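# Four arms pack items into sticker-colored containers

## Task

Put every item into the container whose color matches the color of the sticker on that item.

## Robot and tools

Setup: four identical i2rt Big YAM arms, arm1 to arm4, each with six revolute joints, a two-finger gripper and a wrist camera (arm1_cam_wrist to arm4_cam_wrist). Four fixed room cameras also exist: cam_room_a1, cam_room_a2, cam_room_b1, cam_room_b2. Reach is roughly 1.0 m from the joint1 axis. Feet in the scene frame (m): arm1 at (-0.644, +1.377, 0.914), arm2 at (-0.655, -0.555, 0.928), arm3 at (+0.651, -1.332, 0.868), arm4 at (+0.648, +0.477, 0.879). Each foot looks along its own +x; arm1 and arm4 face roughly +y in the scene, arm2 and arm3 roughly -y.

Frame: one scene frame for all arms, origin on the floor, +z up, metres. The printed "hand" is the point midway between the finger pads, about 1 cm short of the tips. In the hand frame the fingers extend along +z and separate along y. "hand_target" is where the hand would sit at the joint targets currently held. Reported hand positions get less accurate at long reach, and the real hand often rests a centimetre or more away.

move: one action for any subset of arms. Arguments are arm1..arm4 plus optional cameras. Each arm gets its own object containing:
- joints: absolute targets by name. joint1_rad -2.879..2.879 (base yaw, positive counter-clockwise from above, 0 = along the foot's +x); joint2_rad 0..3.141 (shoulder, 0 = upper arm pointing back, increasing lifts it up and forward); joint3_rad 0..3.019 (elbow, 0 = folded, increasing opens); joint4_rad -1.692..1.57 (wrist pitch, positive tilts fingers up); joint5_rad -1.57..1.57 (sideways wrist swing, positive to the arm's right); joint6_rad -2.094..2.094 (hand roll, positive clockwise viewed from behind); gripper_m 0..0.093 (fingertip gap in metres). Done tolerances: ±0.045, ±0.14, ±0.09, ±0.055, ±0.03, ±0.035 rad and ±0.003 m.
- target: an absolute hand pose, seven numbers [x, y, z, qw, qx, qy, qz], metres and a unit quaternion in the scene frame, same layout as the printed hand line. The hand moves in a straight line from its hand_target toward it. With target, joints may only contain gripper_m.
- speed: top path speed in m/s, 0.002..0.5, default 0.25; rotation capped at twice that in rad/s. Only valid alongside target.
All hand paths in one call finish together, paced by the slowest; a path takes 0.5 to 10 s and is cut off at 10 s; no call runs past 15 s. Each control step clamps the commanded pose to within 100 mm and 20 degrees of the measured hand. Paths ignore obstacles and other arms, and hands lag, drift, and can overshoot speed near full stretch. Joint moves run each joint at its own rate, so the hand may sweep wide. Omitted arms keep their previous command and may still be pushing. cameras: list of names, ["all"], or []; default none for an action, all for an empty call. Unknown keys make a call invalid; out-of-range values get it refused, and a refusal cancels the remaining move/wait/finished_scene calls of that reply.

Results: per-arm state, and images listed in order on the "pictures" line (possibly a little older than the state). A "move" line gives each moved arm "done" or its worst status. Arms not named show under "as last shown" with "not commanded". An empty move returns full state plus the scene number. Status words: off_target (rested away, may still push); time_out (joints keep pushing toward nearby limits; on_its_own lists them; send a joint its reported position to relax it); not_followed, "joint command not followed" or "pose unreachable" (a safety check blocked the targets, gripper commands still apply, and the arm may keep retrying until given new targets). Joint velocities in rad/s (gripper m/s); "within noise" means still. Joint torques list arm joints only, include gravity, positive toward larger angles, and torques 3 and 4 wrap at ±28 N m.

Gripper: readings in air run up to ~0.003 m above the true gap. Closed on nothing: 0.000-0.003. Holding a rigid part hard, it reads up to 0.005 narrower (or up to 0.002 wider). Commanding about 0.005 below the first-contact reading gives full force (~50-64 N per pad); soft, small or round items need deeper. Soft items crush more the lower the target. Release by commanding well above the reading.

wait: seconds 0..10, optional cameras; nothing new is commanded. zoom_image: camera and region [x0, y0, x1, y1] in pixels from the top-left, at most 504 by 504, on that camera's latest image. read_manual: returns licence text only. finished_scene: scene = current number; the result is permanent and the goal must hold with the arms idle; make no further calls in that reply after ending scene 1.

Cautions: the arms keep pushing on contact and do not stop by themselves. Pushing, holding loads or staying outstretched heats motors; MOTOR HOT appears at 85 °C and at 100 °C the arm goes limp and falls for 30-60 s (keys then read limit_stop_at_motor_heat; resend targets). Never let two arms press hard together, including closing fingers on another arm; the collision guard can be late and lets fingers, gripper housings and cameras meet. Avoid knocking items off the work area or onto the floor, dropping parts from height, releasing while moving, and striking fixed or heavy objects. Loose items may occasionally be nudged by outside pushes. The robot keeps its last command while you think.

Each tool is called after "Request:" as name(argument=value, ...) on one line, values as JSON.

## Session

Request:
move(cameras=["cam_room_a1", "cam_room_a2", "cam_room_b1", "cam_room_b2"])

Scene clock: 0.00 s.
Joint torques (N m): no reading
Motor temperatures (°C): arm1=[21 23 28 23 21 21 21] | arm2=[23 24 26 22 22 20 23] | arm3=[24 23 24 23 24 23 23] | arm4=[22 22 24 22 24 21 24]
Heat: arm1: hottest joint3_rad 28 °C; arm2: hottest joint3_rad 26 °C; arm3: hottest joint1_rad 24 °C; arm4: hottest joint3_rad 24 °C.
Joint velocities: within noise
arm1.joint_positions: joint1_rad=-0.168 joint2_rad=+0.560 joint3_rad=+1.361 joint4_rad=-1.410 joint5_rad=+0.240 joint6_rad=+0.692 gripper_m=+0.09396
arm1.joint_status: not commanded
arm1.hand: x=-0.5739 y=+1.5732 z=+1.4376 quat_wxyz=(-0.303, +0.280, -0.837, -0.359) (m; scene frame)
arm1.hand_target: x=-0.5739 y=+1.5706 z=+1.4504 quat_wxyz=(-0.308, +0.276, -0.832, -0.370) (m; scene frame)
arm1.hand_status: not commanded
arm2.joint_positions: joint1_rad=+0.198 joint2_rad=+0.483 joint3_rad=+1.641 joint4_rad=-1.210 joint5_rad=-0.086 joint6_rad=-0.484 gripper_m=+0.09396
arm2.joint_status: not commanded
arm2.hand: x=-0.6060 y=-0.6654 z=+1.6315 quat_wxyz=(-0.468, -0.246, -0.683, +0.505) (m; scene frame)
arm2.hand_target: x=-0.6080 y=-0.6596 z=+1.6377 quat_wxyz=(-0.472, -0.243, -0.677, +0.510) (m; scene frame)
arm2.hand_status: not commanded
arm3.joint_positions: joint1_rad=+0.130 joint2_rad=+0.645 joint3_rad=+1.695 joint4_rad=-1.138 joint5_rad=+0.075 joint6_rad=+0.392 gripper_m=+0.09396
arm3.joint_status: not commanded
arm3.hand: x=+0.6384 y=-1.5186 z=+1.5920 quat_wxyz=(-0.552, -0.621, -0.389, +0.398) (m; scene frame)
arm3.hand_target: x=+0.6384 y=-1.5137 z=+1.6002 quat_wxyz=(-0.558, -0.615, -0.384, +0.402) (m; scene frame)
arm3.hand_status: not commanded
arm4.joint_positions: joint1_rad=+0.147 joint2_rad=+0.437 joint3_rad=+1.709 joint4_rad=-1.566 joint5_rad=+0.245 joint6_rad=+0.670 gripper_m=+0.09396
arm4.joint_status: not commanded
arm4.hand: x=+0.6821 y=+0.5397 z=+1.5256 quat_wxyz=(-0.292, +0.355, -0.719, -0.522) (m; scene frame)
arm4.hand_target: x=+0.6830 y=+0.5357 z=+1.5308 quat_wxyz=(-0.294, +0.352, -0.714, -0.529) (m; scene frame)
arm4.hand_status: not commanded
pictures: cam_room_a1, cam_room_a2, cam_room_b1, cam_room_b2
Images, in order (width x height): cam_room_a1 672x504, cam_room_a2 672x504, cam_room_b1 672x504, cam_room_b2 672x504.

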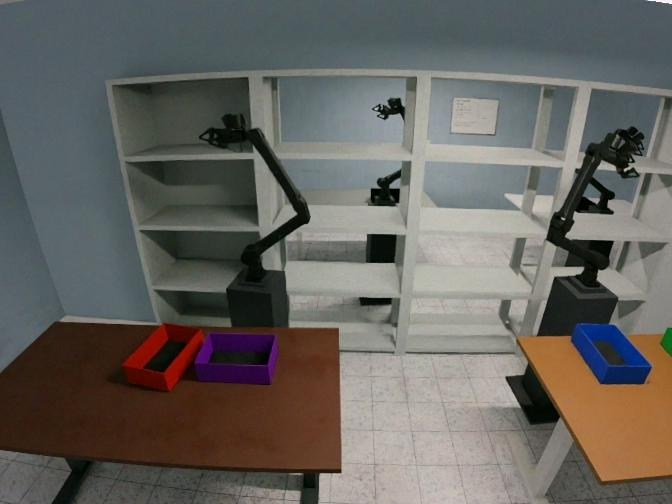

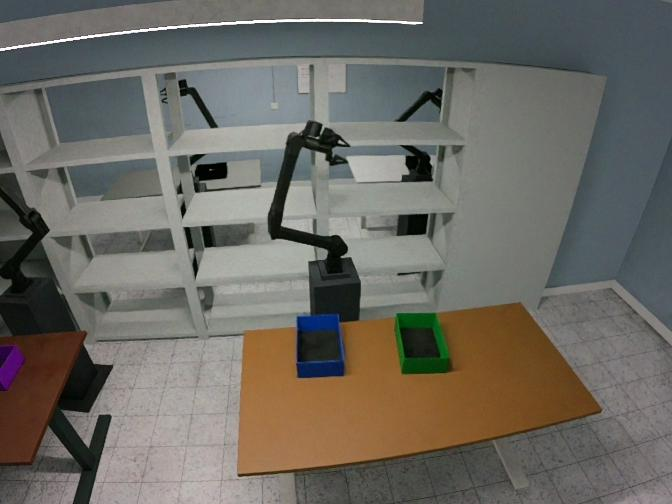

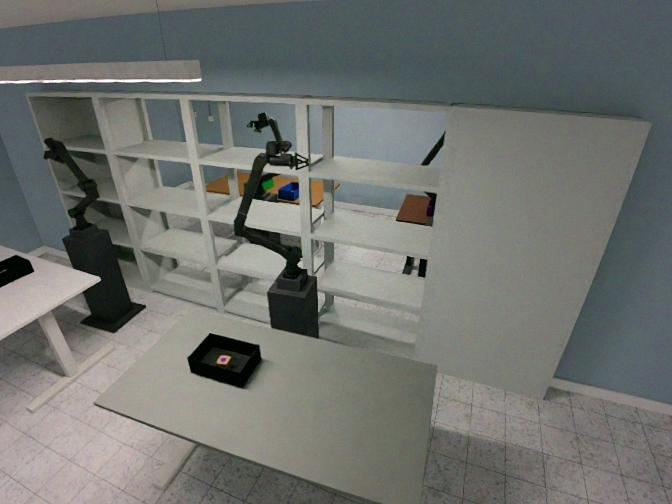

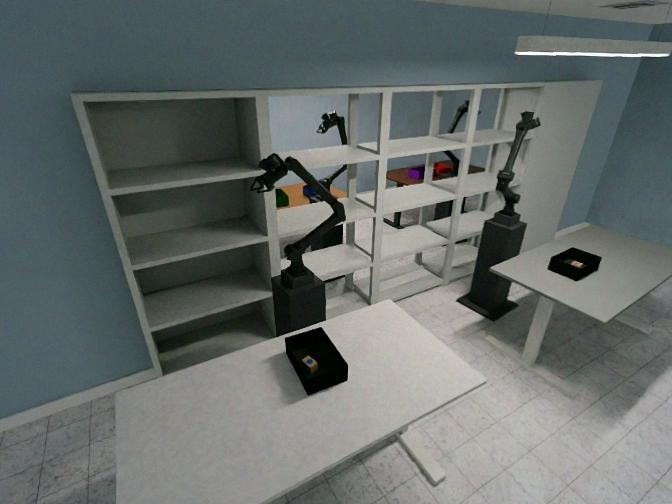

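Request:
move(arm1={"joints": {"joint1_rad": 1.5, "joint2_rad": 1.0, "joint3_rad": 1.4, "joint4_rad": -1.2, "joint5_rad": 0, "joint6_rad": 0}}, arm2={"joints": {"joint1_rad": -1.6, "joint2_rad": 1.0, "joint3_rad": 1.4, "joint4_rad": -1.2, "joint5_rad": 0, "joint6_rad": 0}}, arm3={"joints": {"joint1_rad": 1.6, "joint2_rad": 1.0, "joint3_rad": 1.4, "joint4_rad": -1.2, "joint5_rad": 0, "joint6_rad": 0}}, arm4={"joints": {"joint1_rad": -1.6, "joint2_rad": 1.0, "joint3_rad": 1.4, "joint4_rad": -1.2, "joint5_rad": 0, "joint6_rad": 0}}, cameras=["arm1_cam_wrist", "arm2_cam_wrist", "arm3_cam_wrist", "arm4_cam_wrist"])

Scene clock: 10.40 s.
Joint torques (N m): arm1=[-1.44 -3.49 13.27 1.98 0.08 -0.09] | arm2=[0.73 -7.59 12.66 2.43 -0.06 0.2] | arm3=[1.61 -5.42 11.66 1.14 0.13 -0.11] | arm4=[0.62 -6.18 11.45 1.61 0.03 -0.09]
Motor temperatures (°C): arm1=[21 23 30 23 21 21 21] | arm2=[23 24 27 22 22 20 23] | arm3=[24 23 25 23 24 23 23] | arm4=[22 22 24 22 24 21 24]
Heat: arm1: hottest joint3_rad 30 °C; arm2: hottest joint3_rad 27 °C; arm3: hottest joint3_rad 25 °C; arm4: hottest joint3_rad 24 °C.
move: arm1 done; arm2 done; arm3 done; arm4 done
Joint velocities: within noise
arm1.joint_positions: joint1_rad=+1.497 joint2_rad=+1.010 joint3_rad=+1.374 joint4_rad=-1.214 joint5_rad=-0.002 joint6_rad=+0.008 gripper_m=+0.09399
arm1.joint_status: all done
arm1.hand: x=-1.0353 y=+1.3782 z=+1.3575 quat_wxyz=(+0.000, +0.933, -0.005, -0.360) (m; scene frame)
arm1.hand_target: x=-1.0356 y=+1.3774 z=+1.3767 quat_wxyz=(-0.002, +0.924, -0.001, -0.383) (m; scene frame)
arm1.hand_status: not commanded
arm2.joint_positions: joint1_rad=-1.599 joint2_rad=+1.005 joint3_rad=+1.382 joint4_rad=-1.208 joint5_rad=+0.001 joint6_rad=-0.014 gripper_m=+0.09398
arm2.joint_status: all done
arm2.hand: x=-1.0529 y=-0.5913 z=+1.3709 quat_wxyz=(-0.012, -0.932, -0.048, +0.360) (m; scene frame)
arm2.hand_target: x=-1.0534 y=-0.5912 z=+1.3842 quat_wxyz=(-0.015, -0.926, -0.041, +0.375) (m; scene frame)
arm2.hand_status: not commanded
arm3.joint_positions: joint1_rad=+1.593 joint2_rad=+0.993 joint3_rad=+1.371 joint4_rad=-1.194 joint5_rad=-0.003 joint6_rad=+0.007 gripper_m=+0.09398
arm3.joint_status: all done
arm3.hand: x=+1.0452 y=-1.3646 z=+1.3135 quat_wxyz=(-0.369, -0.046, -0.928, +0.022) (m; scene frame)
arm3.hand_target: x=+1.0477 y=-1.3623 z=+1.3250 quat_wxyz=(-0.376, -0.040, -0.925, +0.024) (m; scene frame)
arm3.hand_status: not commanded
arm4.joint_positions: joint1_rad=-1.601 joint2_rad=+1.001 joint3_rad=+1.361 joint4_rad=-1.210 joint5_rad=+0.001 joint6_rad=+0.014 gripper_m=+0.09398
arm4.joint_status: all done
arm4.hand: x=+1.0458 y=+0.4886 z=+1.3115 quat_wxyz=(-0.350, +0.006, -0.937, -0.005) (m; scene frame)
arm4.hand_target: x=+1.0489 y=+0.4894 z=+1.3338 quat_wxyz=(-0.374, +0.013, -0.927, -0.004) (m; scene frame)
arm4.hand_status: not commanded
pictures: arm1_cam_wrist, arm2_cam_wrist, arm3_cam_wrist, arm4_cam_wrist
Images, in order (width x height): arm1_cam_wrist 672x504, arm2_cam_wrist 672x504, arm3_cam_wrist 672x504, arm4_cam_wrist 672x504.

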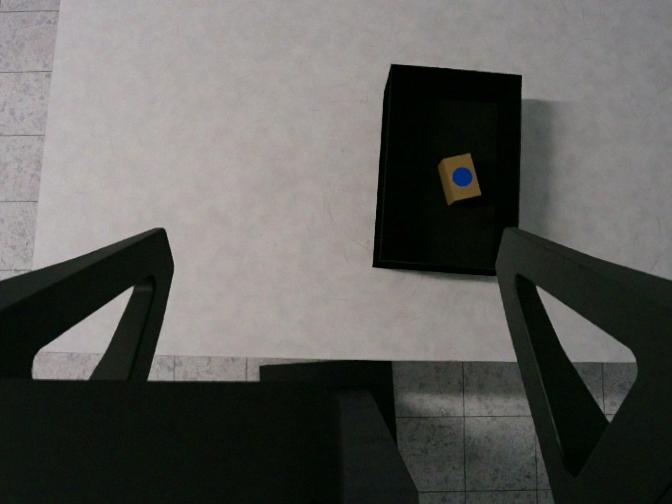

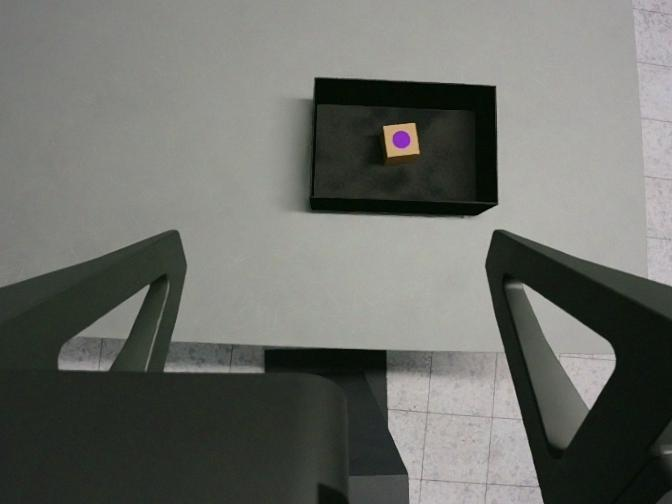

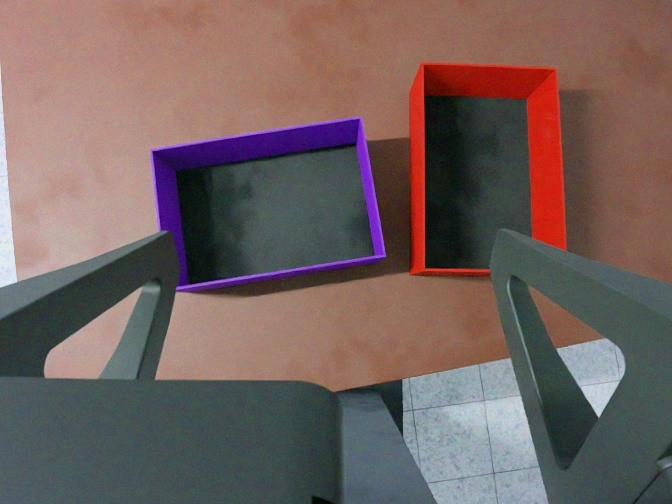

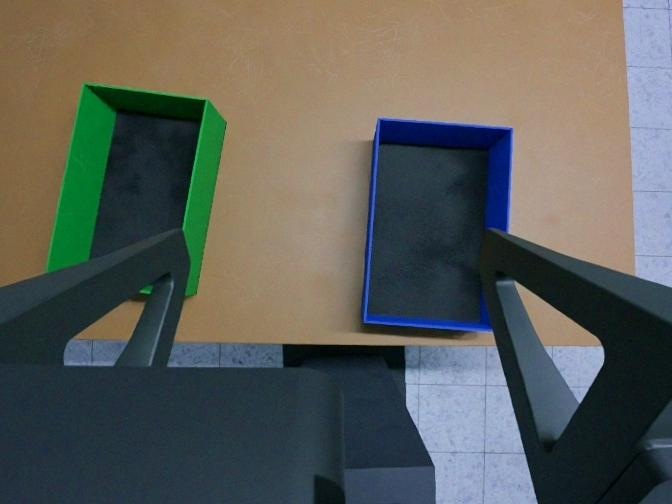

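Request:
zoom_image(camera="arm1_cam_wrist", region=[360, 50, 540, 290])

Request:
zoom_image(camera="arm2_cam_wrist", region=[300, 60, 510, 230])

Scaled by 2.100.

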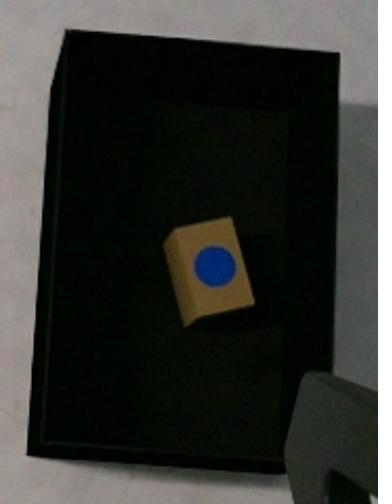

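Scaled by 2.400.

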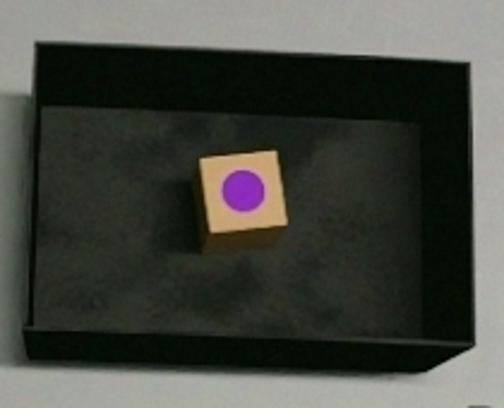

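Request:
move(arm1={"target": [-1.1746, 1.6076, 0.8216, -0.0329, -0.9581, -0.1228, 0.2567], "speed": 0.3, "joints": {"gripper_m": 0.08}}, arm2={"target": [-1.2585, -0.4919, 0.8373, -0.0248, -0.9615, -0.0925, 0.2576], "speed": 0.3}, arm3={"joints": {"joint1_rad": -1.99, "joint2_rad": 0.6, "joint3_rad": 1.0, "joint4_rad": -1.45, "joint5_rad": 0, "joint6_rad": 0}}, arm4={"joints": {"joint1_rad": 0.91, "joint2_rad": 0.6, "joint3_rad": 1.0, "joint4_rad": -1.45, "joint5_rad": 0, "joint6_rad": 0}}, cameras=["arm1_cam_wrist", "arm2_cam_wrist"])

Scene clock: 81.73 s.
Joint torques (N m): arm1=[-2.37 -14.04 9.84 1.5 -0.32 -0.04] | arm2=[0.26 -18.37 10.29 2.36 -0.36 -0.1] | arm3=[0.56 0.03 8.47 0.87 -0.05 -0.09] | arm4=[1.2 0.44 8.72 0.61 0.12 -0.05]
Motor temperatures (°C): arm1=[21 23 35 23 21 21 21] | arm2=[23 24 35 22 22 20 23] | arm3=[24 23 30 23 24 23 23] | arm4=[22 22 33 22 24 21 24]
Heat: arm1: hottest joint3_rad 35 °C; arm2: hottest joint3_rad 35 °C; arm3: hottest joint3_rad 30 °C; arm4: hottest joint3_rad 33 °C.
move: arm1 off_target; arm2 off_target; arm3 done; arm4 done
Joint velocities: within noise
arm1.joint_positions: joint1_rad=+0.994 joint2_rad=+2.074 joint3_rad=+1.085 joint4_rad=-0.259 joint5_rad=-0.347 joint6_rad=-0.690 gripper_m=+0.08007
arm1.joint_status: all done
arm1.hand: x=-1.1538 y=+1.5932 z=+0.8073 quat_wxyz=(+0.050, +0.964, +0.117, -0.234) (m; scene frame)
arm1.hand_target: x=-1.1737 y=+1.6073 z=+0.8224 quat_wxyz=(+0.033, +0.958, +0.123, -0.257) (m; scene frame)
arm1.hand_status: off_target (0.029 m and 3.4 deg from the pose sent, 0.599 m and 19.5 deg at the start)
arm2.joint_positions: joint1_rad=-1.833 joint2_rad=+2.048 joint3_rad=+1.089 joint4_rad=-0.158 joint5_rad=-0.169 joint6_rad=-0.285 gripper_m=+0.09398
arm2.joint_status: not commanded
arm2.hand: x=-1.2357 y=-0.4989 z=+0.8292 quat_wxyz=(-0.031, -0.968, -0.087, +0.235) (m; scene frame)
arm2.hand_target: x=-1.2575 y=-0.4919 z=+0.8381 quat_wxyz=(-0.024, -0.962, -0.092, +0.258) (m; scene frame)
arm2.hand_status: off_target (0.025 m and 2.8 deg from the pose sent, 0.580 m and 13.3 deg at the start)
arm3.joint_positions: joint1_rad=-1.979 joint2_rad=+0.599 joint3_rad=+1.005 joint4_rad=-1.446 joint5_rad=+0.001 joint6_rad=+0.005 gripper_m=+0.09403
arm3.joint_status: all done
arm3.hand: x=+0.4577 y=-1.2135 z=+1.2027 quat_wxyz=(+0.062, -0.931, +0.256, +0.251) (m; scene frame)
arm3.hand_target: x=+0.4596 y=-1.2120 z=+1.1997 quat_wxyz=(+0.062, -0.932, +0.259, +0.246) (m; scene frame)
arm3.hand_status: not commanded
arm4.joint_positions: joint1_rad=+0.907 joint2_rad=+0.594 joint3_rad=+0.997 joint4_rad=-1.443 joint5_rad=-0.001 joint6_rad=+0.013 gripper_m=+0.09402
arm4.joint_status: all done
arm4.hand: x=+0.4665 y=+0.6060 z=+1.2143 quat_wxyz=(-0.074, +0.919, -0.295, -0.253) (m; scene frame)
arm4.hand_target: x=+0.4664 y=+0.6055 z=+1.2135 quat_wxyz=(-0.074, +0.922, -0.288, -0.247) (m; scene frame)
arm4.hand_status: not commanded
pictures: arm1_cam_wrist, arm2_cam_wrist
Images, in order (width x height): arm1_cam_wrist 672x504, arm2_cam_wrist 672x504.

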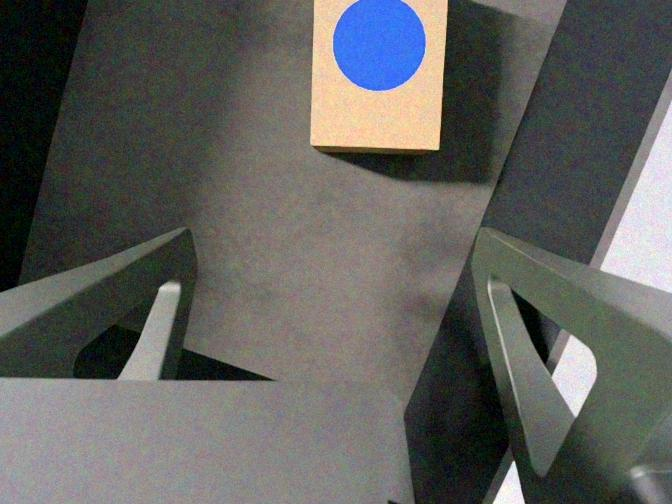

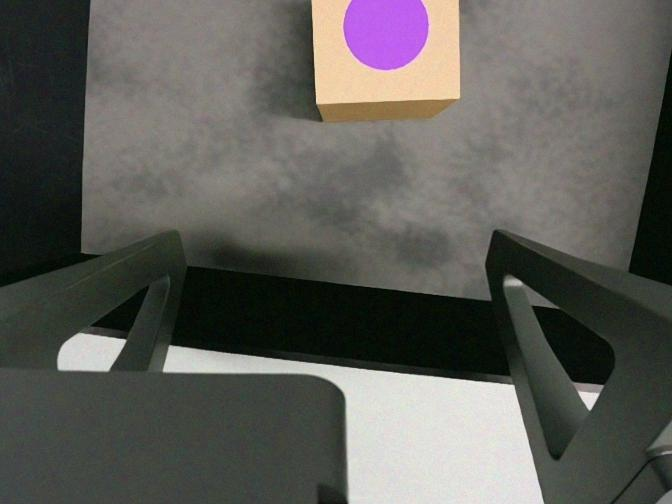

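Request:
move(arm1={"target": [-1.241, 1.603, 0.745, -0.0293, -0.9597, -0.1093, 0.2571], "speed": 0.12}, arm2={"target": [-1.331, -0.489, 0.749, -0.0271, -0.9606, -0.101, 0.2574], "speed": 0.12}, arm4={"target": [0.3, 0.722, 1.15, 0.0778, -0.9212, 0.2905, 0.2468], "speed": 0.25}, cameras=["arm1_cam_wrist", "arm2_cam_wrist"])

Scene clock: 105.30 s.
Joint torques (N m): arm1=[-1.14 -15.91 10.07 1.63 -0.12 0.08] | arm2=[1.08 -20.31 10.33 2.21 -0.36 -0.09] | arm3=[0.5 0.15 8.47 0.83 -0.04 -0.1] | arm4=[0.73 -8.53 12.71 1.31 0.24 -0.1]
Motor temperatures (°C): arm1=[21 25 34 23 22 21 21] | arm2=[23 25 33 22 22 20 23] | arm3=[24 23 30 23 24 23 23] | arm4=[22 22 33 22 24 21 24]
Heat: arm1: hottest joint3_rad 34 °C; arm2: hottest joint3_rad 33 °C; arm3: hottest joint3_rad 30 °C; arm4: hottest joint3_rad 33 °C.
move: arm1 off_target; arm2 off_target; arm4 off_target
Joint velocities: within noise
arm1.joint_positions: joint1_rad=+1.049 joint2_rad=+2.310 joint3_rad=+1.283 joint4_rad=-0.186 joint5_rad=-0.315 joint6_rad=-0.614 gripper_m=+0.08005
arm1.joint_status: not commanded
arm1.hand: x=-1.2170 y=+1.5963 z=+0.7368 quat_wxyz=(+0.041, +0.965, +0.106, -0.237) (m; scene frame)
arm1.hand_target: x=-1.2400 y=+1.6024 z=+0.7458 quat_wxyz=(+0.030, +0.960, +0.109, -0.257) (m; scene frame)
arm1.hand_status: off_target (0.026 m and 2.8 deg from the pose sent, 0.108 m and 3.6 deg at the start)
arm2.joint_positions: joint1_rad=-1.833 joint2_rad=+2.332 joint3_rad=+1.370 joint4_rad=-0.135 joint5_rad=-0.172 joint6_rad=-0.290 gripper_m=+0.09398
arm2.joint_status: not commanded
arm2.hand: x=-1.3146 y=-0.4876 z=+0.7529 quat_wxyz=(-0.029, -0.965, -0.090, +0.245) (m; scene frame)
arm2.hand_target: x=-1.3303 y=-0.4890 z=+0.7497 quat_wxyz=(-0.027, -0.961, -0.101, +0.258) (m; scene frame)
arm2.hand_status: off_target (0.017 m and 2.0 deg from the pose sent, 0.125 m and 3.2 deg at the start)
arm3: as last shown
arm4.joint_positions: joint1_rad=+0.907 joint2_rad=+1.123 joint3_rad=+1.026 joint4_rad=-1.022 joint5_rad=+0.004 joint6_rad=+0.013 gripper_m=+0.09402
arm4.joint_status: not commanded
arm4.hand: x=+0.3149 y=+0.7116 z=+1.1213 quat_wxyz=(-0.065, +0.928, -0.298, -0.215) (m; scene frame)
arm4.hand_target: x=+0.3014 y=+0.7210 z=+1.1501 quat_wxyz=(-0.078, +0.921, -0.291, -0.247) (m; scene frame)
arm4.hand_status: off_target (0.034 m and 4.1 deg from the pose sent, 0.213 m and 1.0 deg at the start)
pictures: arm1_cam_wrist, arm2_cam_wrist
Images, in order (width x height): arm1_cam_wrist 672x504, arm2_cam_wrist 672x504.

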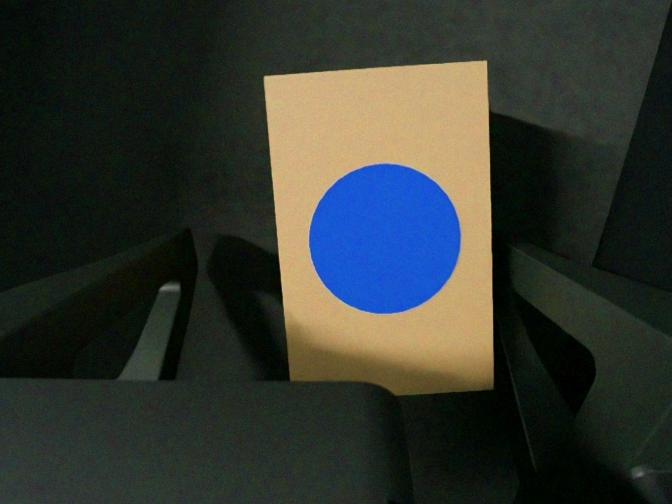

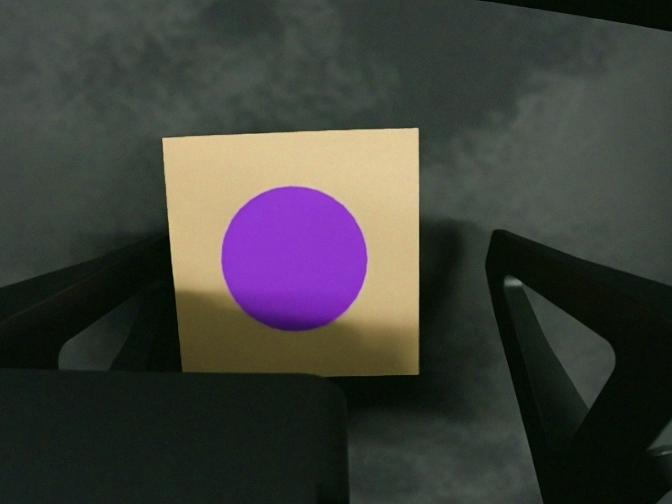

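Request:
move(arm1={"target": [-1.244, 1.614, 0.742, -0.0293, -0.9597, -0.1093, 0.2571], "speed": 0.06}, arm2={"target": [-1.326, -0.498, 0.74, -0.0271, -0.9606, -0.101, 0.2574], "speed": 0.06}, cameras=["arm1_cam_wrist", "arm2_cam_wrist"])

Scene clock: 118.40 s.
Joint torques (N m): arm1=[-2.78 -16.09 10.4 1.02 -0.19 -0.05] | arm2=[1.44 -19.9 8.98 2.4 -0.06 0.04] | arm3=[0.5 0.09 8.44 0.87 -0.03 -0.11] | arm4=[0.67 -8.47 12.74 1.36 0.23 -0.06]
Motor temperatures (°C): arm1=[21 25 34 23 22 21 21] | arm2=[23 25 33 22 22 20 23] | arm3=[24 23 30 23 24 23 23] | arm4=[22 22 37 22 24 21 24]
Heat: arm1: hottest joint3_rad 34 °C; arm2: hottest joint3_rad 33 °C; arm3: hottest joint3_rad 30 °C; arm4: hottest joint3_rad 37 °C.
move: arm1 off_target; arm2 off_target
Joint velocities: within noise
arm1.joint_positions: joint1_rad=+1.049 joint2_rad=+2.320 joint3_rad=+1.309 joint4_rad=-0.186 joint5_rad=-0.318 joint6_rad=-0.614 gripper_m=+0.08005
arm1.joint_status: not commanded
arm1.hand: x=-1.2274 y=+1.6008 z=+0.7387 quat_wxyz=(+0.038, +0.963, +0.108, -0.245) (m; scene frame)
arm1.hand_target: x=-1.2431 y=+1.6137 z=+0.7427 quat_wxyz=(+0.029, +0.960, +0.109, -0.257) (m; scene frame)
arm1.hand_status: off_target (0.022 m and 1.8 deg from the pose sent, 0.033 m and 2.7 deg at the start)
arm2.joint_positions: joint1_rad=-1.823 joint2_rad=+2.337 joint3_rad=+1.370 joint4_rad=-0.112 joint5_rad=-0.172 joint6_rad=-0.290 gripper_m=+0.09398
arm2.joint_status: not commanded
arm2.hand: x=-1.3189 y=-0.4941 z=+0.7526 quat_wxyz=(-0.029, -0.962, -0.096, +0.254) (m; scene frame)
arm2.hand_target: x=-1.3254 y=-0.4980 z=+0.7404 quat_wxyz=(-0.027, -0.961, -0.101, +0.257) (m; scene frame)
arm2.hand_status: off_target (0.015 m and 0.8 deg from the pose sent, 0.020 m and 2.0 deg at the start)
arm3, arm4: as last shown
arm4.hand_target: x=+0.3014 y=+0.7209 z=+1.1501 quat_wxyz=(-0.078, +0.921, -0.291, -0.247) (m; scene frame)
pictures: arm1_cam_wrist, arm2_cam_wrist
Images, in order (width x height): arm1_cam_wrist 672x504, arm2_cam_wrist 672x504.

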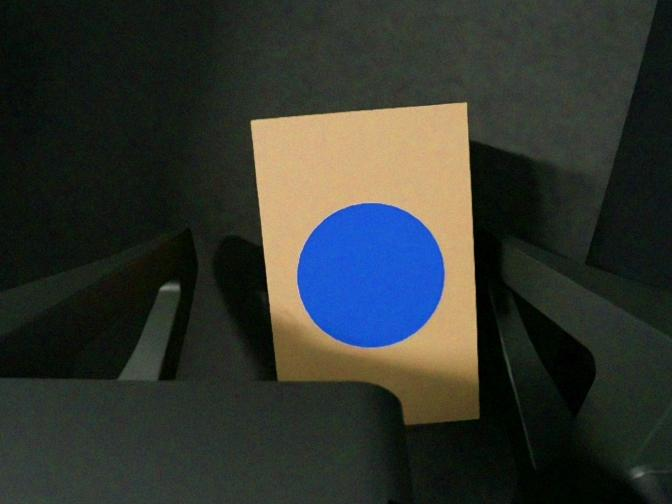

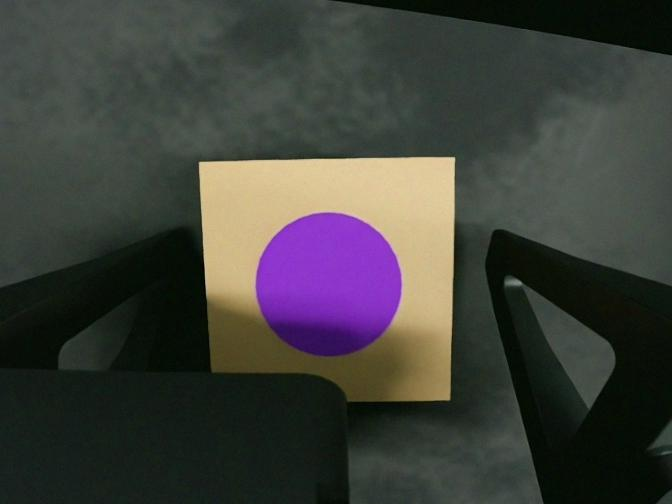

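Request:
move(arm1={"joints": {"gripper_m": 0.04}}, arm2={"joints": {"gripper_m": 0.044}}, arm3={"target": [0.291, -1.116, 1.15, 0.0691, -0.9308, 0.2581, 0.2494], "speed": 0.25}, cameras=["arm1_cam_wrist", "arm2_cam_wrist"])

Scene clock: 126.03 s.
Joint torques (N m): arm1=[-2.49 -16.38 10.07 1.1 -0.21 -0.03] | arm2=[1.26 -19.9 9.02 2.4 -0.08 0.03] | arm3=[1.73 -8.94 13.97 1.44 0.12 -0.01] | arm4=[0.97 -8.12 12.64 1.4 0.22 -0.03]
Motor temperatures (°C): arm1=[21 25 34 23 22 21 21] | arm2=[23 26 33 22 22 20 23] | arm3=[24 23 30 23 24 23 23] | arm4=[22 22 38 22 24 21 24]
Heat: arm1: hottest joint3_rad 34 °C; arm2: hottest joint3_rad 33 °C; arm3: hottest joint3_rad 30 °C; arm4: hottest joint3_rad 38 °C.
move: arm1 off_target; arm2 off_target; arm3 off_target
Joint velocities: within noise
arm1.joint_positions: joint1_rad=+1.048 joint2_rad=+2.321 joint3_rad=+1.314 joint4_rad=-0.186 joint5_rad=-0.318 joint6_rad=-0.614 gripper_m=+0.04388
arm1.joint_status: gripper_m off_target (ended at +0.04390, target +0.04000)
arm1.hand: x=-1.2294 y=+1.6020 z=+0.7398 quat_wxyz=(+0.037, +0.962, +0.108, -0.246) (m; scene frame)
arm1.hand_target: x=-1.2432 y=+1.6137 z=+0.7426 quat_wxyz=(+0.029, +0.960, +0.109, -0.257) (m; scene frame)
arm1.hand_status: not commanded
arm2.joint_positions: joint1_rad=-1.823 joint2_rad=+2.337 joint3_rad=+1.370 joint4_rad=-0.110 joint5_rad=-0.171 joint6_rad=-0.290 gripper_m=+0.05300
arm2.joint_status: gripper_m off_target (ended at +0.05302, target +0.04400)
arm2.hand: x=-1.3193 y=-0.4940 z=+0.7528 quat_wxyz=(-0.028, -0.962, -0.096, +0.255) (m; scene frame)
arm2.hand_target: x=-1.3254 y=-0.4980 z=+0.7405 quat_wxyz=(-0.027, -0.961, -0.101, +0.258) (m; scene frame)
arm2.hand_status: not commanded
arm3.joint_positions: joint1_rad=-1.979 joint2_rad=+1.100 joint3_rad=+1.040 joint4_rad=-1.057 joint5_rad=+0.015 joint6_rad=+0.005 gripper_m=+0.09403
arm3.joint_status: not commanded
arm3.hand: x=+0.3063 y=-1.1233 z=+1.1175 quat_wxyz=(+0.059, -0.940, +0.260, +0.213) (m; scene frame)
arm3.hand_target: x=+0.2927 y=-1.1170 z=+1.1501 quat_wxyz=(+0.069, -0.931, +0.258, +0.250) (m; scene frame)
arm3.hand_status: off_target (0.037 m and 4.4 deg from the pose sent, 0.200 m and 0.8 deg at the start)
arm4: as last shown
pictures: arm1_cam_wrist, arm2_cam_wrist
Images, in order (width x height): arm1_cam_wrist 672x504, arm2_cam_wrist 672x504.

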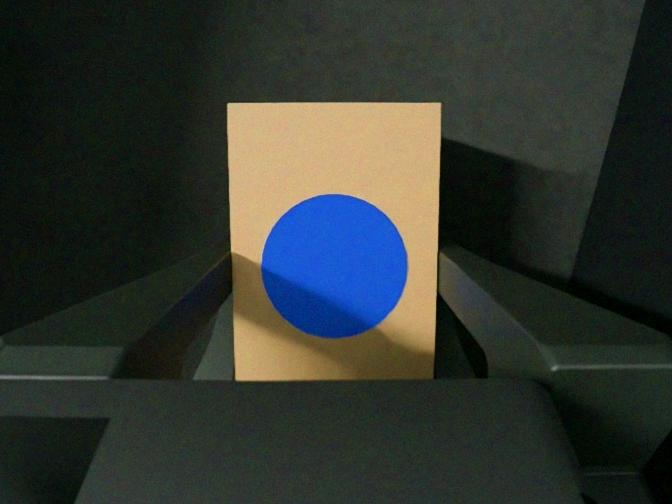

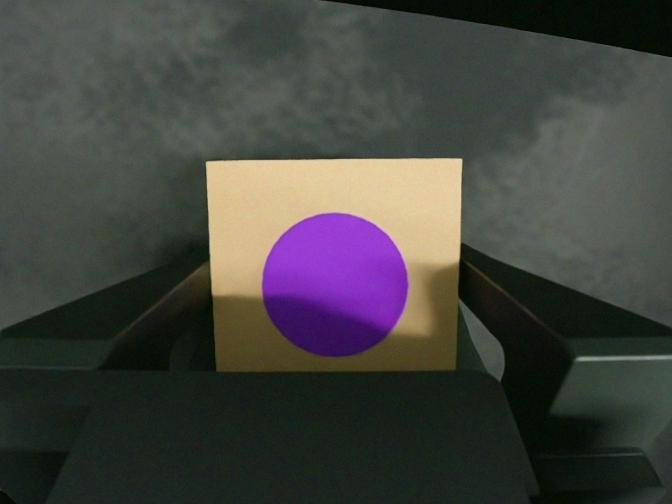

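Request:
move(arm1={"target": [-1.16, 1.575, 0.97, -0.0293, -0.9597, -0.1093, 0.2571], "speed": 0.25}, arm2={"target": [-1.23, -0.5, 0.97, -0.0271, -0.9606, -0.101, 0.2574], "speed": 0.25}, cameras=[])

Request:
move(arm1={"joints": {"joint1_rad": -2.25, "joint2_rad": 0.6, "joint3_rad": 1.0, "joint4_rad": -1.45, "joint5_rad": 0, "joint6_rad": 0}}, arm2={"joints": {"joint1_rad": 0.92, "joint2_rad": 0.6, "joint3_rad": 1.0, "joint4_rad": -1.45, "joint5_rad": 0, "joint6_rad": 0}}, cameras=["arm1_cam_wrist", "arm2_cam_wrist"])

Scene clock: 153.53 s.
Joint torques (N m): arm1=[-2.61 -12.1 9.47 0.59 -0.26 -0.05] | arm2=[-0.03 -17.38 8.57 1.24 -0.36 -0.08] | arm3=[1.79 -9.05 13.98 1.43 0.13 -0.01] | arm4=[1.32 -8.47 12.77 1.29 0.21 -0.07]
Motor temperatures (°C): arm1=[21 26 33 23 22 21 22] | arm2=[23 27 32 22 22 20 24] | arm3=[24 23 31 23 24 23 23] | arm4=[22 22 42 22 24 21 24]
Heat: arm1: hottest joint3_rad 33 °C; arm2: hottest joint3_rad 32 °C; arm3: hottest joint3_rad 31 °C; arm4: hottest joint3_rad 42 °C.
move: arm1 done; arm2 off_target
Joint velocities: within noise
arm1.joint_positions: joint1_rad=+1.048 joint2_rad=+1.734 joint3_rad=+1.095 joint4_rad=-0.525 joint5_rad=-0.318 joint6_rad=-0.614 gripper_m=+0.04388
arm1.joint_status: not commanded
arm1.hand: x=-1.1626 y=+1.5706 z=+0.9684 quat_wxyz=(+0.030, +0.959, +0.110, -0.258) (m; scene frame)
arm1.hand_target: x=-1.1600 y=+1.5749 z=+0.9699 quat_wxyz=(+0.029, +0.960, +0.109, -0.257) (m; scene frame)
arm1.hand_status: done (0.005 m and 0.2 deg from the pose sent, 0.242 m and 1.6 deg at the start)
arm2.joint_positions: joint1_rad=-1.828 joint2_rad=+1.748 joint3_rad=+1.107 joint4_rad=-0.407 joint5_rad=-0.176 joint6_rad=-0.297 gripper_m=+0.05300
arm2.joint_status: not commanded
arm2.hand: x=-1.2376 y=-0.5037 z=+0.9773 quat_wxyz=(-0.026, -0.958, -0.098, +0.269) (m; scene frame)
arm2.hand_target: x=-1.2301 y=-0.5001 z=+0.9701 quat_wxyz=(-0.027, -0.961, -0.101, +0.258) (m; scene frame)
arm2.hand_status: off_target (0.011 m and 1.4 deg from the pose sent, 0.235 m and 0.7 deg at the start)
arm3, arm4: as last shown
pictures: none
No camera images: "cameras" was empty.

Scene clock: 155.97 s.
Joint torques (N m): arm1=[-2.32 1.79 12.25 0.68 -0.04 0.1] | arm2=[1.2 -0.97 11.29 1.21 0.12 0.21] | arm3=[1.73 -9.17 13.94 1.42 0.12 0.01] | arm4=[1.2 -8.64 12.68 1.37 0.19 -0.06]
Motor temperatures (°C): arm1=[21 26 33 23 22 21 22] | arm2=[23 27 32 22 22 20 24] | arm3=[24 23 31 23 24 23 23] | arm4=[22 22 42 22 24 21 24]
Heat: arm1: hottest joint3_rad 33 °C; arm2: hottest joint3_rad 32 °C; arm3: hottest joint3_rad 31 °C; arm4: hottest joint3_rad 42 °C.
move: arm1 done; arm2 done
Joint velocities: within noise
arm1.joint_positions: joint1_rad=-2.244 joint2_rad=+0.603 joint3_rad=+0.982 joint4_rad=-1.440 joint5_rad=+0.002 joint6_rad=-0.007 gripper_m=+0.04394
arm1.joint_status: all done
arm1.hand: x=-0.4544 y=+1.2483 z=+1.2369 quat_wxyz=(-0.233, -0.285, -0.927, +0.078) (m; scene frame)
arm1.hand_target: x=-0.4562 y=+1.2483 z=+1.2449 quat_wxyz=(-0.238, -0.290, -0.924, +0.078) (m; scene frame)
arm1.hand_status: not commanded
arm2.joint_positions: joint1_rad=+0.916 joint2_rad=+0.602 joint3_rad=+0.993 joint4_rad=-1.436 joint5_rad=-0.003 joint6_rad=-0.015 gripper_m=+0.05296
arm2.joint_status: all done
arm2.hand: x=-0.4617 y=-0.6719 z=+1.2602 quat_wxyz=(-0.251, -0.250, -0.933, +0.068) (m; scene frame)
arm2.hand_target: x=-0.4642 y=-0.6700 z=+1.2622 quat_wxyz=(-0.249, -0.255, -0.932, +0.066) (m; scene frame)
arm2.hand_status: not commanded
arm3, arm4: as last shown
pictures: arm1_cam_wrist, arm2_cam_wrist
Images, in order (width x height): arm1_cam_wrist 672x504, arm2_cam_wrist 672x504.

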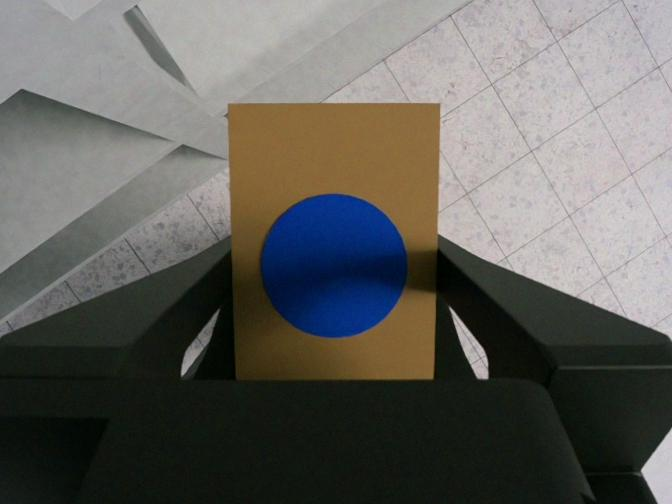

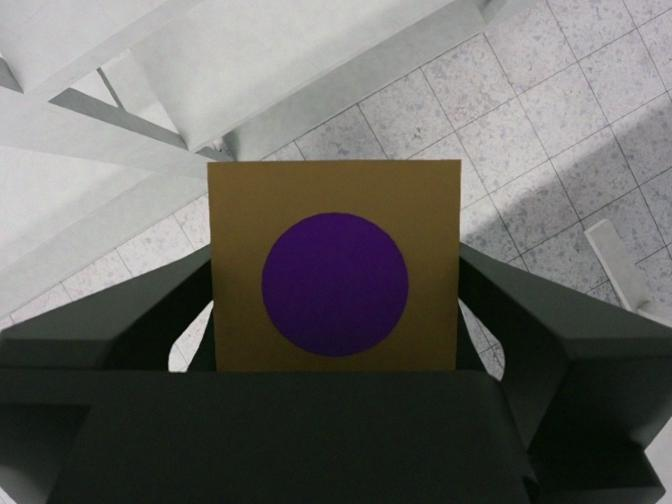

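Request:
move(arm1={"target": [0.0, 0.927, 1.09, 0.2468, 0.2905, 0.9212, -0.0778], "speed": 0.3}, arm2={"target": [0.0, -0.9435, 1.1, 0.2495, 0.2549, 0.9317, -0.0683], "speed": 0.3}, cameras=["arm1_cam_wrist", "arm2_cam_wrist"])

Scene clock: 165.43 s.
Joint torques (N m): arm1=[-2.67 -20.13 17.58 0.77 -0.09 0.14] | arm2=[1.14 -22.83 16.85 1.14 0.14 0.2] | arm3=[1.79 -9.17 13.96 1.39 0.14 0] | arm4=[0.67 -8.59 12.6 1.29 0.21 -0.06]
Motor temperatures (°C): arm1=[21 26 34 23 22 21 22] | arm2=[23 26 33 22 22 20 24] | arm3=[24 23 31 23 24 23 23] | arm4=[22 22 43 22 24 21 24]
Heat: arm1: hottest joint3_rad 34 °C; arm2: hottest joint3_rad 33 °C; arm3: hottest joint3_rad 31 °C; arm4: hottest joint3_rad 43 °C.
move: arm1 off_target; arm2 off_target
Joint velocities: within noise
arm1.joint_positions: joint1_rad=-2.244 joint2_rad=+2.107 joint3_rad=+1.973 joint4_rad=-0.962 joint5_rad=-0.005 joint6_rad=-0.007 gripper_m=+0.04394
arm1.joint_status: not commanded
arm1.hand: x=-0.0113 y=+0.9422 z=+1.0528 quat_wxyz=(-0.217, -0.285, -0.931, +0.069) (m; scene frame)
arm1.hand_target: x=-0.0020 y=+0.9284 z=+1.0904 quat_wxyz=(-0.247, -0.290, -0.921, +0.078) (m; scene frame)
arm1.hand_status: off_target (0.042 m and 3.7 deg from the pose sent, 0.576 m and 1.9 deg at the start)
arm2.joint_positions: joint1_rad=+0.916 joint2_rad=+2.036 joint3_rad=+1.855 joint4_rad=-0.906 joint5_rad=+0.000 joint6_rad=-0.015 gripper_m=+0.05296
arm2.joint_status: not commanded
arm2.hand: x=-0.0170 y=-0.9371 z=+1.0780 quat_wxyz=(-0.231, -0.252, -0.938, +0.064) (m; scene frame)
arm2.hand_target: x=-0.0013 y=-0.9425 z=+1.1001 quat_wxyz=(-0.250, -0.255, -0.932, +0.068) (m; scene frame)
arm2.hand_status: off_target (0.029 m and 2.3 deg from the pose sent, 0.559 m and 0.6 deg at the start)
arm3, arm4: as last shown
pictures: arm1_cam_wrist, arm2_cam_wrist
Images, in order (width x height): arm1_cam_wrist 672x504, arm2_cam_wrist 672x504.

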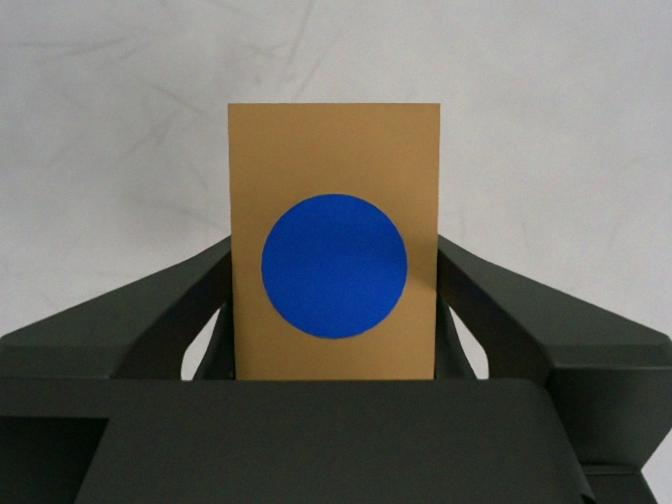

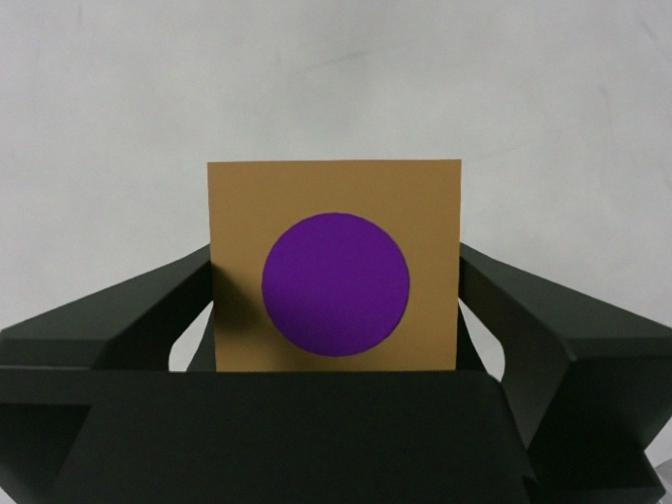

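Request:
move(arm1={"target": [0.0, 0.927, 1.04, 0.2468, 0.2905, 0.9212, -0.0778], "speed": 0.06}, arm2={"target": [0.0, -0.9435, 1.05, 0.2495, 0.2549, 0.9317, -0.0683], "speed": 0.06}, cameras=[])

Request:
move(arm1={"target": [0.0, 0.927, 1.015, 0.2468, 0.2905, 0.9212, -0.0778], "speed": 0.05}, arm2={"target": [0.0, -0.9435, 1.025, 0.2495, 0.2549, 0.9317, -0.0683], "speed": 0.05}, cameras=["arm1_cam_wrist", "arm2_cam_wrist"])

Scene clock: 172.77 s.
Joint torques (N m): arm1=[-2.37 -19.37 11.48 1.94 -0.02 0.1] | arm2=[1.2 -21.89 10.45 2.7 0.15 0.2] | arm3=[1.73 -9.05 14.01 1.42 0.13 -0.01] | arm4=[0.85 -8.64 12.77 1.33 0.22 -0.05]
Motor temperatures (°C): arm1=[21 26 36 23 21 21 22] | arm2=[23 27 33 22 22 20 24] | arm3=[24 23 32 23 24 23 23] | arm4=[22 22 43 22 24 21 24]
Heat: arm1: hottest joint3_rad 36 °C; arm2: hottest joint3_rad 33 °C; arm3: hottest joint3_rad 32 °C; arm4: hottest joint3_rad 43 °C.
move: arm1 done; arm2 off_target
Joint velocities: within noise
arm1.joint_positions: joint1_rad=-2.244 joint2_rad=+2.120 joint3_rad=+1.953 joint4_rad=-0.882 joint5_rad=-0.005 joint6_rad=-0.006 gripper_m=+0.04394
arm1.joint_status: not commanded
arm1.hand: x=-0.0013 y=+0.9352 z=+1.0427 quat_wxyz=(-0.240, -0.284, -0.925, +0.076) (m; scene frame)
arm1.hand_target: x=-0.0002 y=+0.9271 z=+1.0401 quat_wxyz=(-0.247, -0.290, -0.921, +0.078) (m; scene frame)
arm1.hand_status: done (0.009 m and 1.2 deg from the pose sent, 0.023 m and 3.7 deg at the start)
arm2.joint_positions: joint1_rad=+0.916 joint2_rad=+2.052 joint3_rad=+1.849 joint4_rad=-0.829 joint5_rad=+0.000 joint6_rad=-0.015 gripper_m=+0.05296
arm2.joint_status: not commanded
arm2.hand: x=-0.0040 y=-0.9449 z=+1.0730 quat_wxyz=(-0.257, -0.250, -0.931, +0.071) (m; scene frame)
arm2.hand_target: x=-0.0007 y=-0.9430 z=+1.0501 quat_wxyz=(-0.249, -0.255, -0.932, +0.068) (m; scene frame)
arm2.hand_status: off_target (0.023 m and 1.0 deg from the pose sent, 0.033 m and 2.3 deg at the start)
arm3, arm4: as last shown
pictures: none
No camera images: "cameras" was empty.

Scene clock: 173.80 s.
Joint torques (N m): arm1=[-2.55 -19.14 11.58 1.83 -0.03 0.11] | arm2=[1.14 -22.12 10.37 2.67 0.14 0.2] | arm3=[1.85 -9 14.02 1.39 0.13 0] | arm4=[1.2 -8.41 12.72 1.37 0.21 -0.07]
Motor temperatures (°C): arm1=[21 26 36 23 21 21 22] | arm2=[23 27 33 22 22 20 24] | arm3=[24 23 32 23 24 23 23] | arm4=[22 22 43 22 24 21 24]
Heat: arm1: hottest joint3_rad 36 °C; arm2: hottest joint3_rad 33 °C; arm3: hottest joint3_rad 32 °C; arm4: hottest joint3_rad 43 °C.
move: arm1 done; arm2 off_target
Joint velocities: within noise
arm1.joint_positions: joint1_rad=-2.244 joint2_rad=+2.136 joint3_rad=+1.914 joint4_rad=-0.826 joint5_rad=-0.005 joint6_rad=-0.006 gripper_m=+0.04394
arm1.joint_status: not commanded
arm1.hand: x=-0.0012 y=+0.9349 z=+1.0177 quat_wxyz=(-0.240, -0.284, -0.925, +0.076) (m; scene frame)
arm1.hand_target: x=-0.0002 y=+0.9271 z=+1.0150 quat_wxyz=(-0.247, -0.290, -0.921, +0.078) (m; scene frame)
arm1.hand_status: done (0.008 m and 1.2 deg from the pose sent, 0.029 m and 1.2 deg at the start)
arm2.joint_positions: joint1_rad=+0.916 joint2_rad=+2.073 joint3_rad=+1.813 joint4_rad=-0.774 joint5_rad=+0.000 joint6_rad=-0.015 gripper_m=+0.05296
arm2.joint_status: not commanded
arm2.hand: x=-0.0033 y=-0.9452 z=+1.0466 quat_wxyz=(-0.256, -0.250, -0.931, +0.071) (m; scene frame)
arm2.hand_target: x=-0.0006 y=-0.9431 z=+1.0253 quat_wxyz=(-0.249, -0.255, -0.932, +0.068) (m; scene frame)
arm2.hand_status: off_target (0.022 m and 1.0 deg from the pose sent, 0.048 m and 1.0 deg at the start)
arm3, arm4: as last shown
pictures: arm1_cam_wrist, arm2_cam_wrist
Images, in order (width x height): arm1_cam_wrist 672x504, arm2_cam_wrist 672x504.

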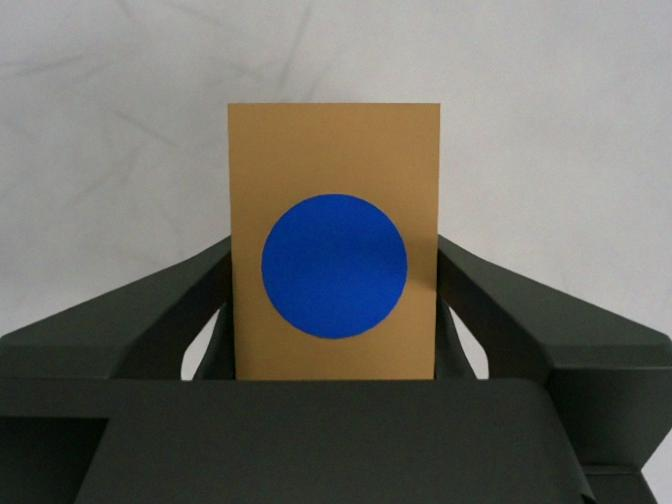

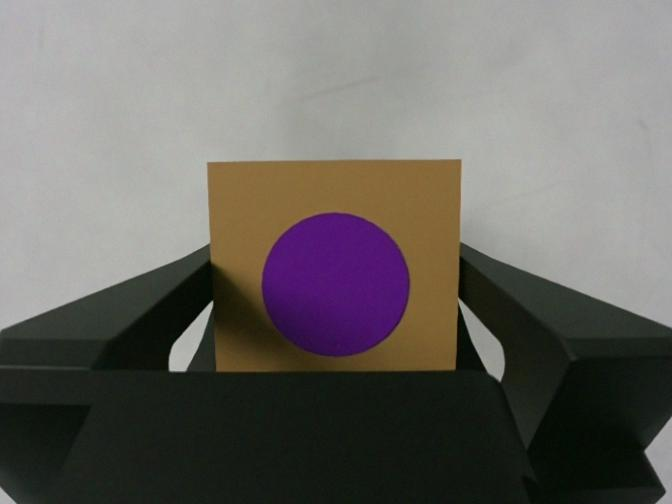

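Request:
move(arm1={"target": [0.0, 0.927, 1.003, 0.2468, 0.2905, 0.9212, -0.0778], "speed": 0.04}, arm2={"target": [0.0, -0.9435, 1.005, 0.2495, 0.2549, 0.9317, -0.0683], "speed": 0.05}, cameras=["arm1_cam_wrist", "arm2_cam_wrist"])

Scene clock: 183.63 s.
Joint torques (N m): arm1=[-2.84 -18.78 11.29 1.98 -0.03 0.1] | arm2=[1.32 -22.07 10.24 2.71 0.15 0.19] | arm3=[1.67 -9 14 1.43 0.13 0] | arm4=[1.32 -8.64 12.64 1.22 0.22 -0.03]
Motor temperatures (°C): arm1=[21 26 35 23 21 21 22] | arm2=[23 27 33 22 22 20 24] | arm3=[24 23 32 23 24 23 23] | arm4=[22 22 44 22 24 21 24]
Heat: arm1: hottest joint3_rad 35 °C; arm2: hottest joint3_rad 33 °C; arm3: hottest joint3_rad 32 °C; arm4: hottest joint3_rad 44 °C.
move: arm1 off_target; arm2 off_target
Joint velocities: within noise
arm1.joint_positions: joint1_rad=-2.244 joint2_rad=+2.140 joint3_rad=+1.899 joint4_rad=-0.799 joint5_rad=-0.005 joint6_rad=-0.006 gripper_m=+0.04394
arm1.joint_status: not commanded
arm1.hand: x=-0.0003 y=+0.9343 z=+1.0110 quat_wxyz=(-0.244, -0.284, -0.924, +0.078) (m; scene frame)
arm1.hand_target: x=-0.0002 y=+0.9272 z=+1.0031 quat_wxyz=(-0.247, -0.290, -0.921, +0.078) (m; scene frame)
arm1.hand_status: off_target (0.011 m and 0.9 deg from the pose sent, 0.017 m and 1.2 deg at the start)
arm2.joint_positions: joint1_rad=+0.916 joint2_rad=+2.089 joint3_rad=+1.788 joint4_rad=-0.732 joint5_rad=+0.000 joint6_rad=-0.015 gripper_m=+0.05296
arm2.joint_status: not commanded
arm2.hand: x=-0.0027 y=-0.9455 z=+1.0274 quat_wxyz=(-0.256, -0.250, -0.931, +0.071) (m; scene frame)
arm2.hand_target: x=-0.0006 y=-0.9430 z=+1.0053 quat_wxyz=(-0.249, -0.255, -0.932, +0.068) (m; scene frame)
arm2.hand_status: off_target (0.023 m and 1.0 deg from the pose sent, 0.042 m and 0.9 deg at the start)
arm3: as last shown
arm4.joint_positions: joint1_rad=+0.907 joint2_rad=+1.123 joint3_rad=+1.026 joint4_rad=-1.022 joint5_rad=+0.004 joint6_rad=+0.013 gripper_m=+0.09402
arm4.joint_status: not commanded
arm4.hand: x=+0.3149 y=+0.7116 z=+1.1213 quat_wxyz=(-0.065, +0.928, -0.298, -0.215) (m; scene frame)
arm4.hand_target: x=+0.3014 y=+0.7209 z=+1.1501 quat_wxyz=(-0.078, +0.921, -0.291, -0.247) (m; scene frame)
arm4.hand_status: not commanded
pictures: arm1_cam_wrist, arm2_cam_wrist
Images, in order (width x height): arm1_cam_wrist 672x504, arm2_cam_wrist 672x504.

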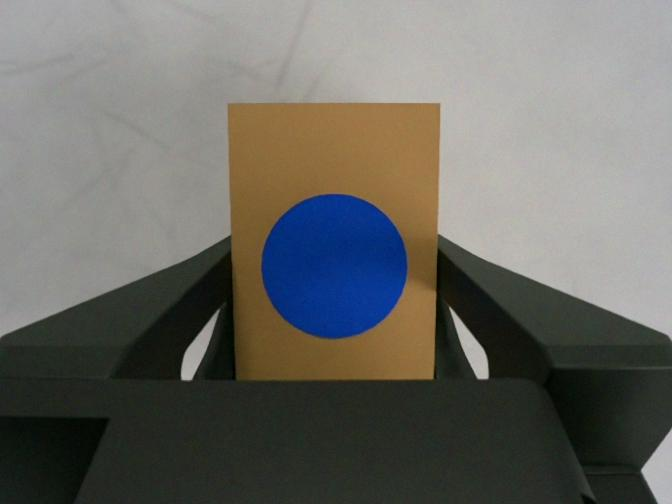

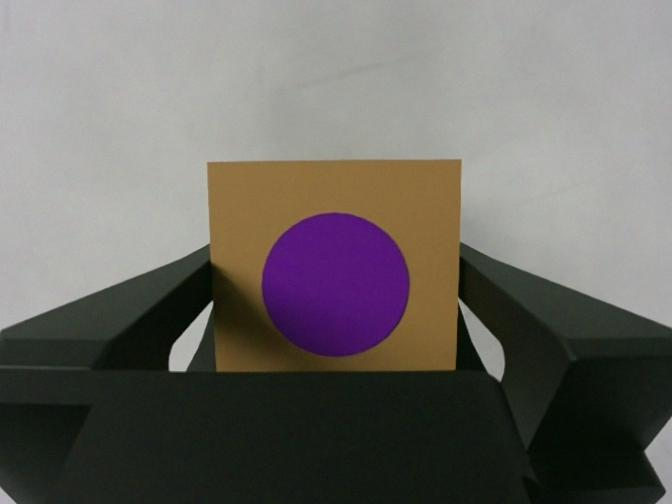

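Request:
move(arm1={"target": [0.0, 0.927, 0.997, 0.2468, 0.2905, 0.9212, -0.0778], "speed": 0.04}, arm2={"target": [0.0, -0.9435, 0.993, 0.2495, 0.2549, 0.9317, -0.0683], "speed": 0.04}, cameras=[])

Scene clock: 188.77 s.
Joint torques (N m): arm1=[-2.78 -18.9 10.66 1.95 -0.04 0.11] | arm2=[1.26 -21.36 9.63 2.7 0.13 0.2] | arm3=[1.79 -9.17 13.97 1.43 0.13 0] | arm4=[1.26 -8.29 12.75 1.21 0.21 -0.05]
Motor temperatures (°C): arm1=[21 27 36 23 21 21 22] | arm2=[23 27 33 22 22 20 24] | arm3=[24 23 32 23 24 23 23] | arm4=[22 22 44 22 24 21 24]
Heat: arm1: hottest joint3_rad 36 °C; arm2: hottest joint3_rad 33 °C; arm3: hottest joint3_rad 32 °C; arm4: hottest joint3_rad 44 °C.
move: arm1 off_target; arm2 off_target
Joint velocities: within noise
arm1.joint_positions: joint1_rad=-2.244 joint2_rad=+2.140 joint3_rad=+1.896 joint4_rad=-0.787 joint5_rad=-0.005 joint6_rad=-0.006 gripper_m=+0.04394
arm1.joint_status: not commanded
arm1.hand: x=+0.0011 y=+0.9333 z=+1.0107 quat_wxyz=(-0.248, -0.283, -0.923, +0.079) (m; scene frame)
arm1.hand_target: x=-0.0003 y=+0.9273 z=+0.9970 quat_wxyz=(-0.247, -0.290, -0.921, +0.078) (m; scene frame)
arm1.hand_status: off_target (0.015 m and 0.9 deg from the pose sent, 0.016 m and 0.9 deg at the start)
arm2.joint_positions: joint1_rad=+0.916 joint2_rad=+2.091 joint3_rad=+1.778 joint4_rad=-0.706 joint5_rad=+0.000 joint6_rad=-0.015 gripper_m=+0.05296
arm2.joint_status: not commanded
arm2.hand: x=-0.0006 y=-0.9468 z=+1.0248 quat_wxyz=(-0.263, -0.249, -0.929, +0.073) (m; scene frame)
arm2.hand_target: x=-0.0011 y=-0.9428 z=+0.9936 quat_wxyz=(-0.249, -0.255, -0.932, +0.068) (m; scene frame)
arm2.hand_status: off_target (0.032 m and 1.8 deg from the pose sent, 0.035 m and 1.0 deg at the start)
arm3, arm4: as last shown
pictures: none
No camera images: "cameras" was empty.


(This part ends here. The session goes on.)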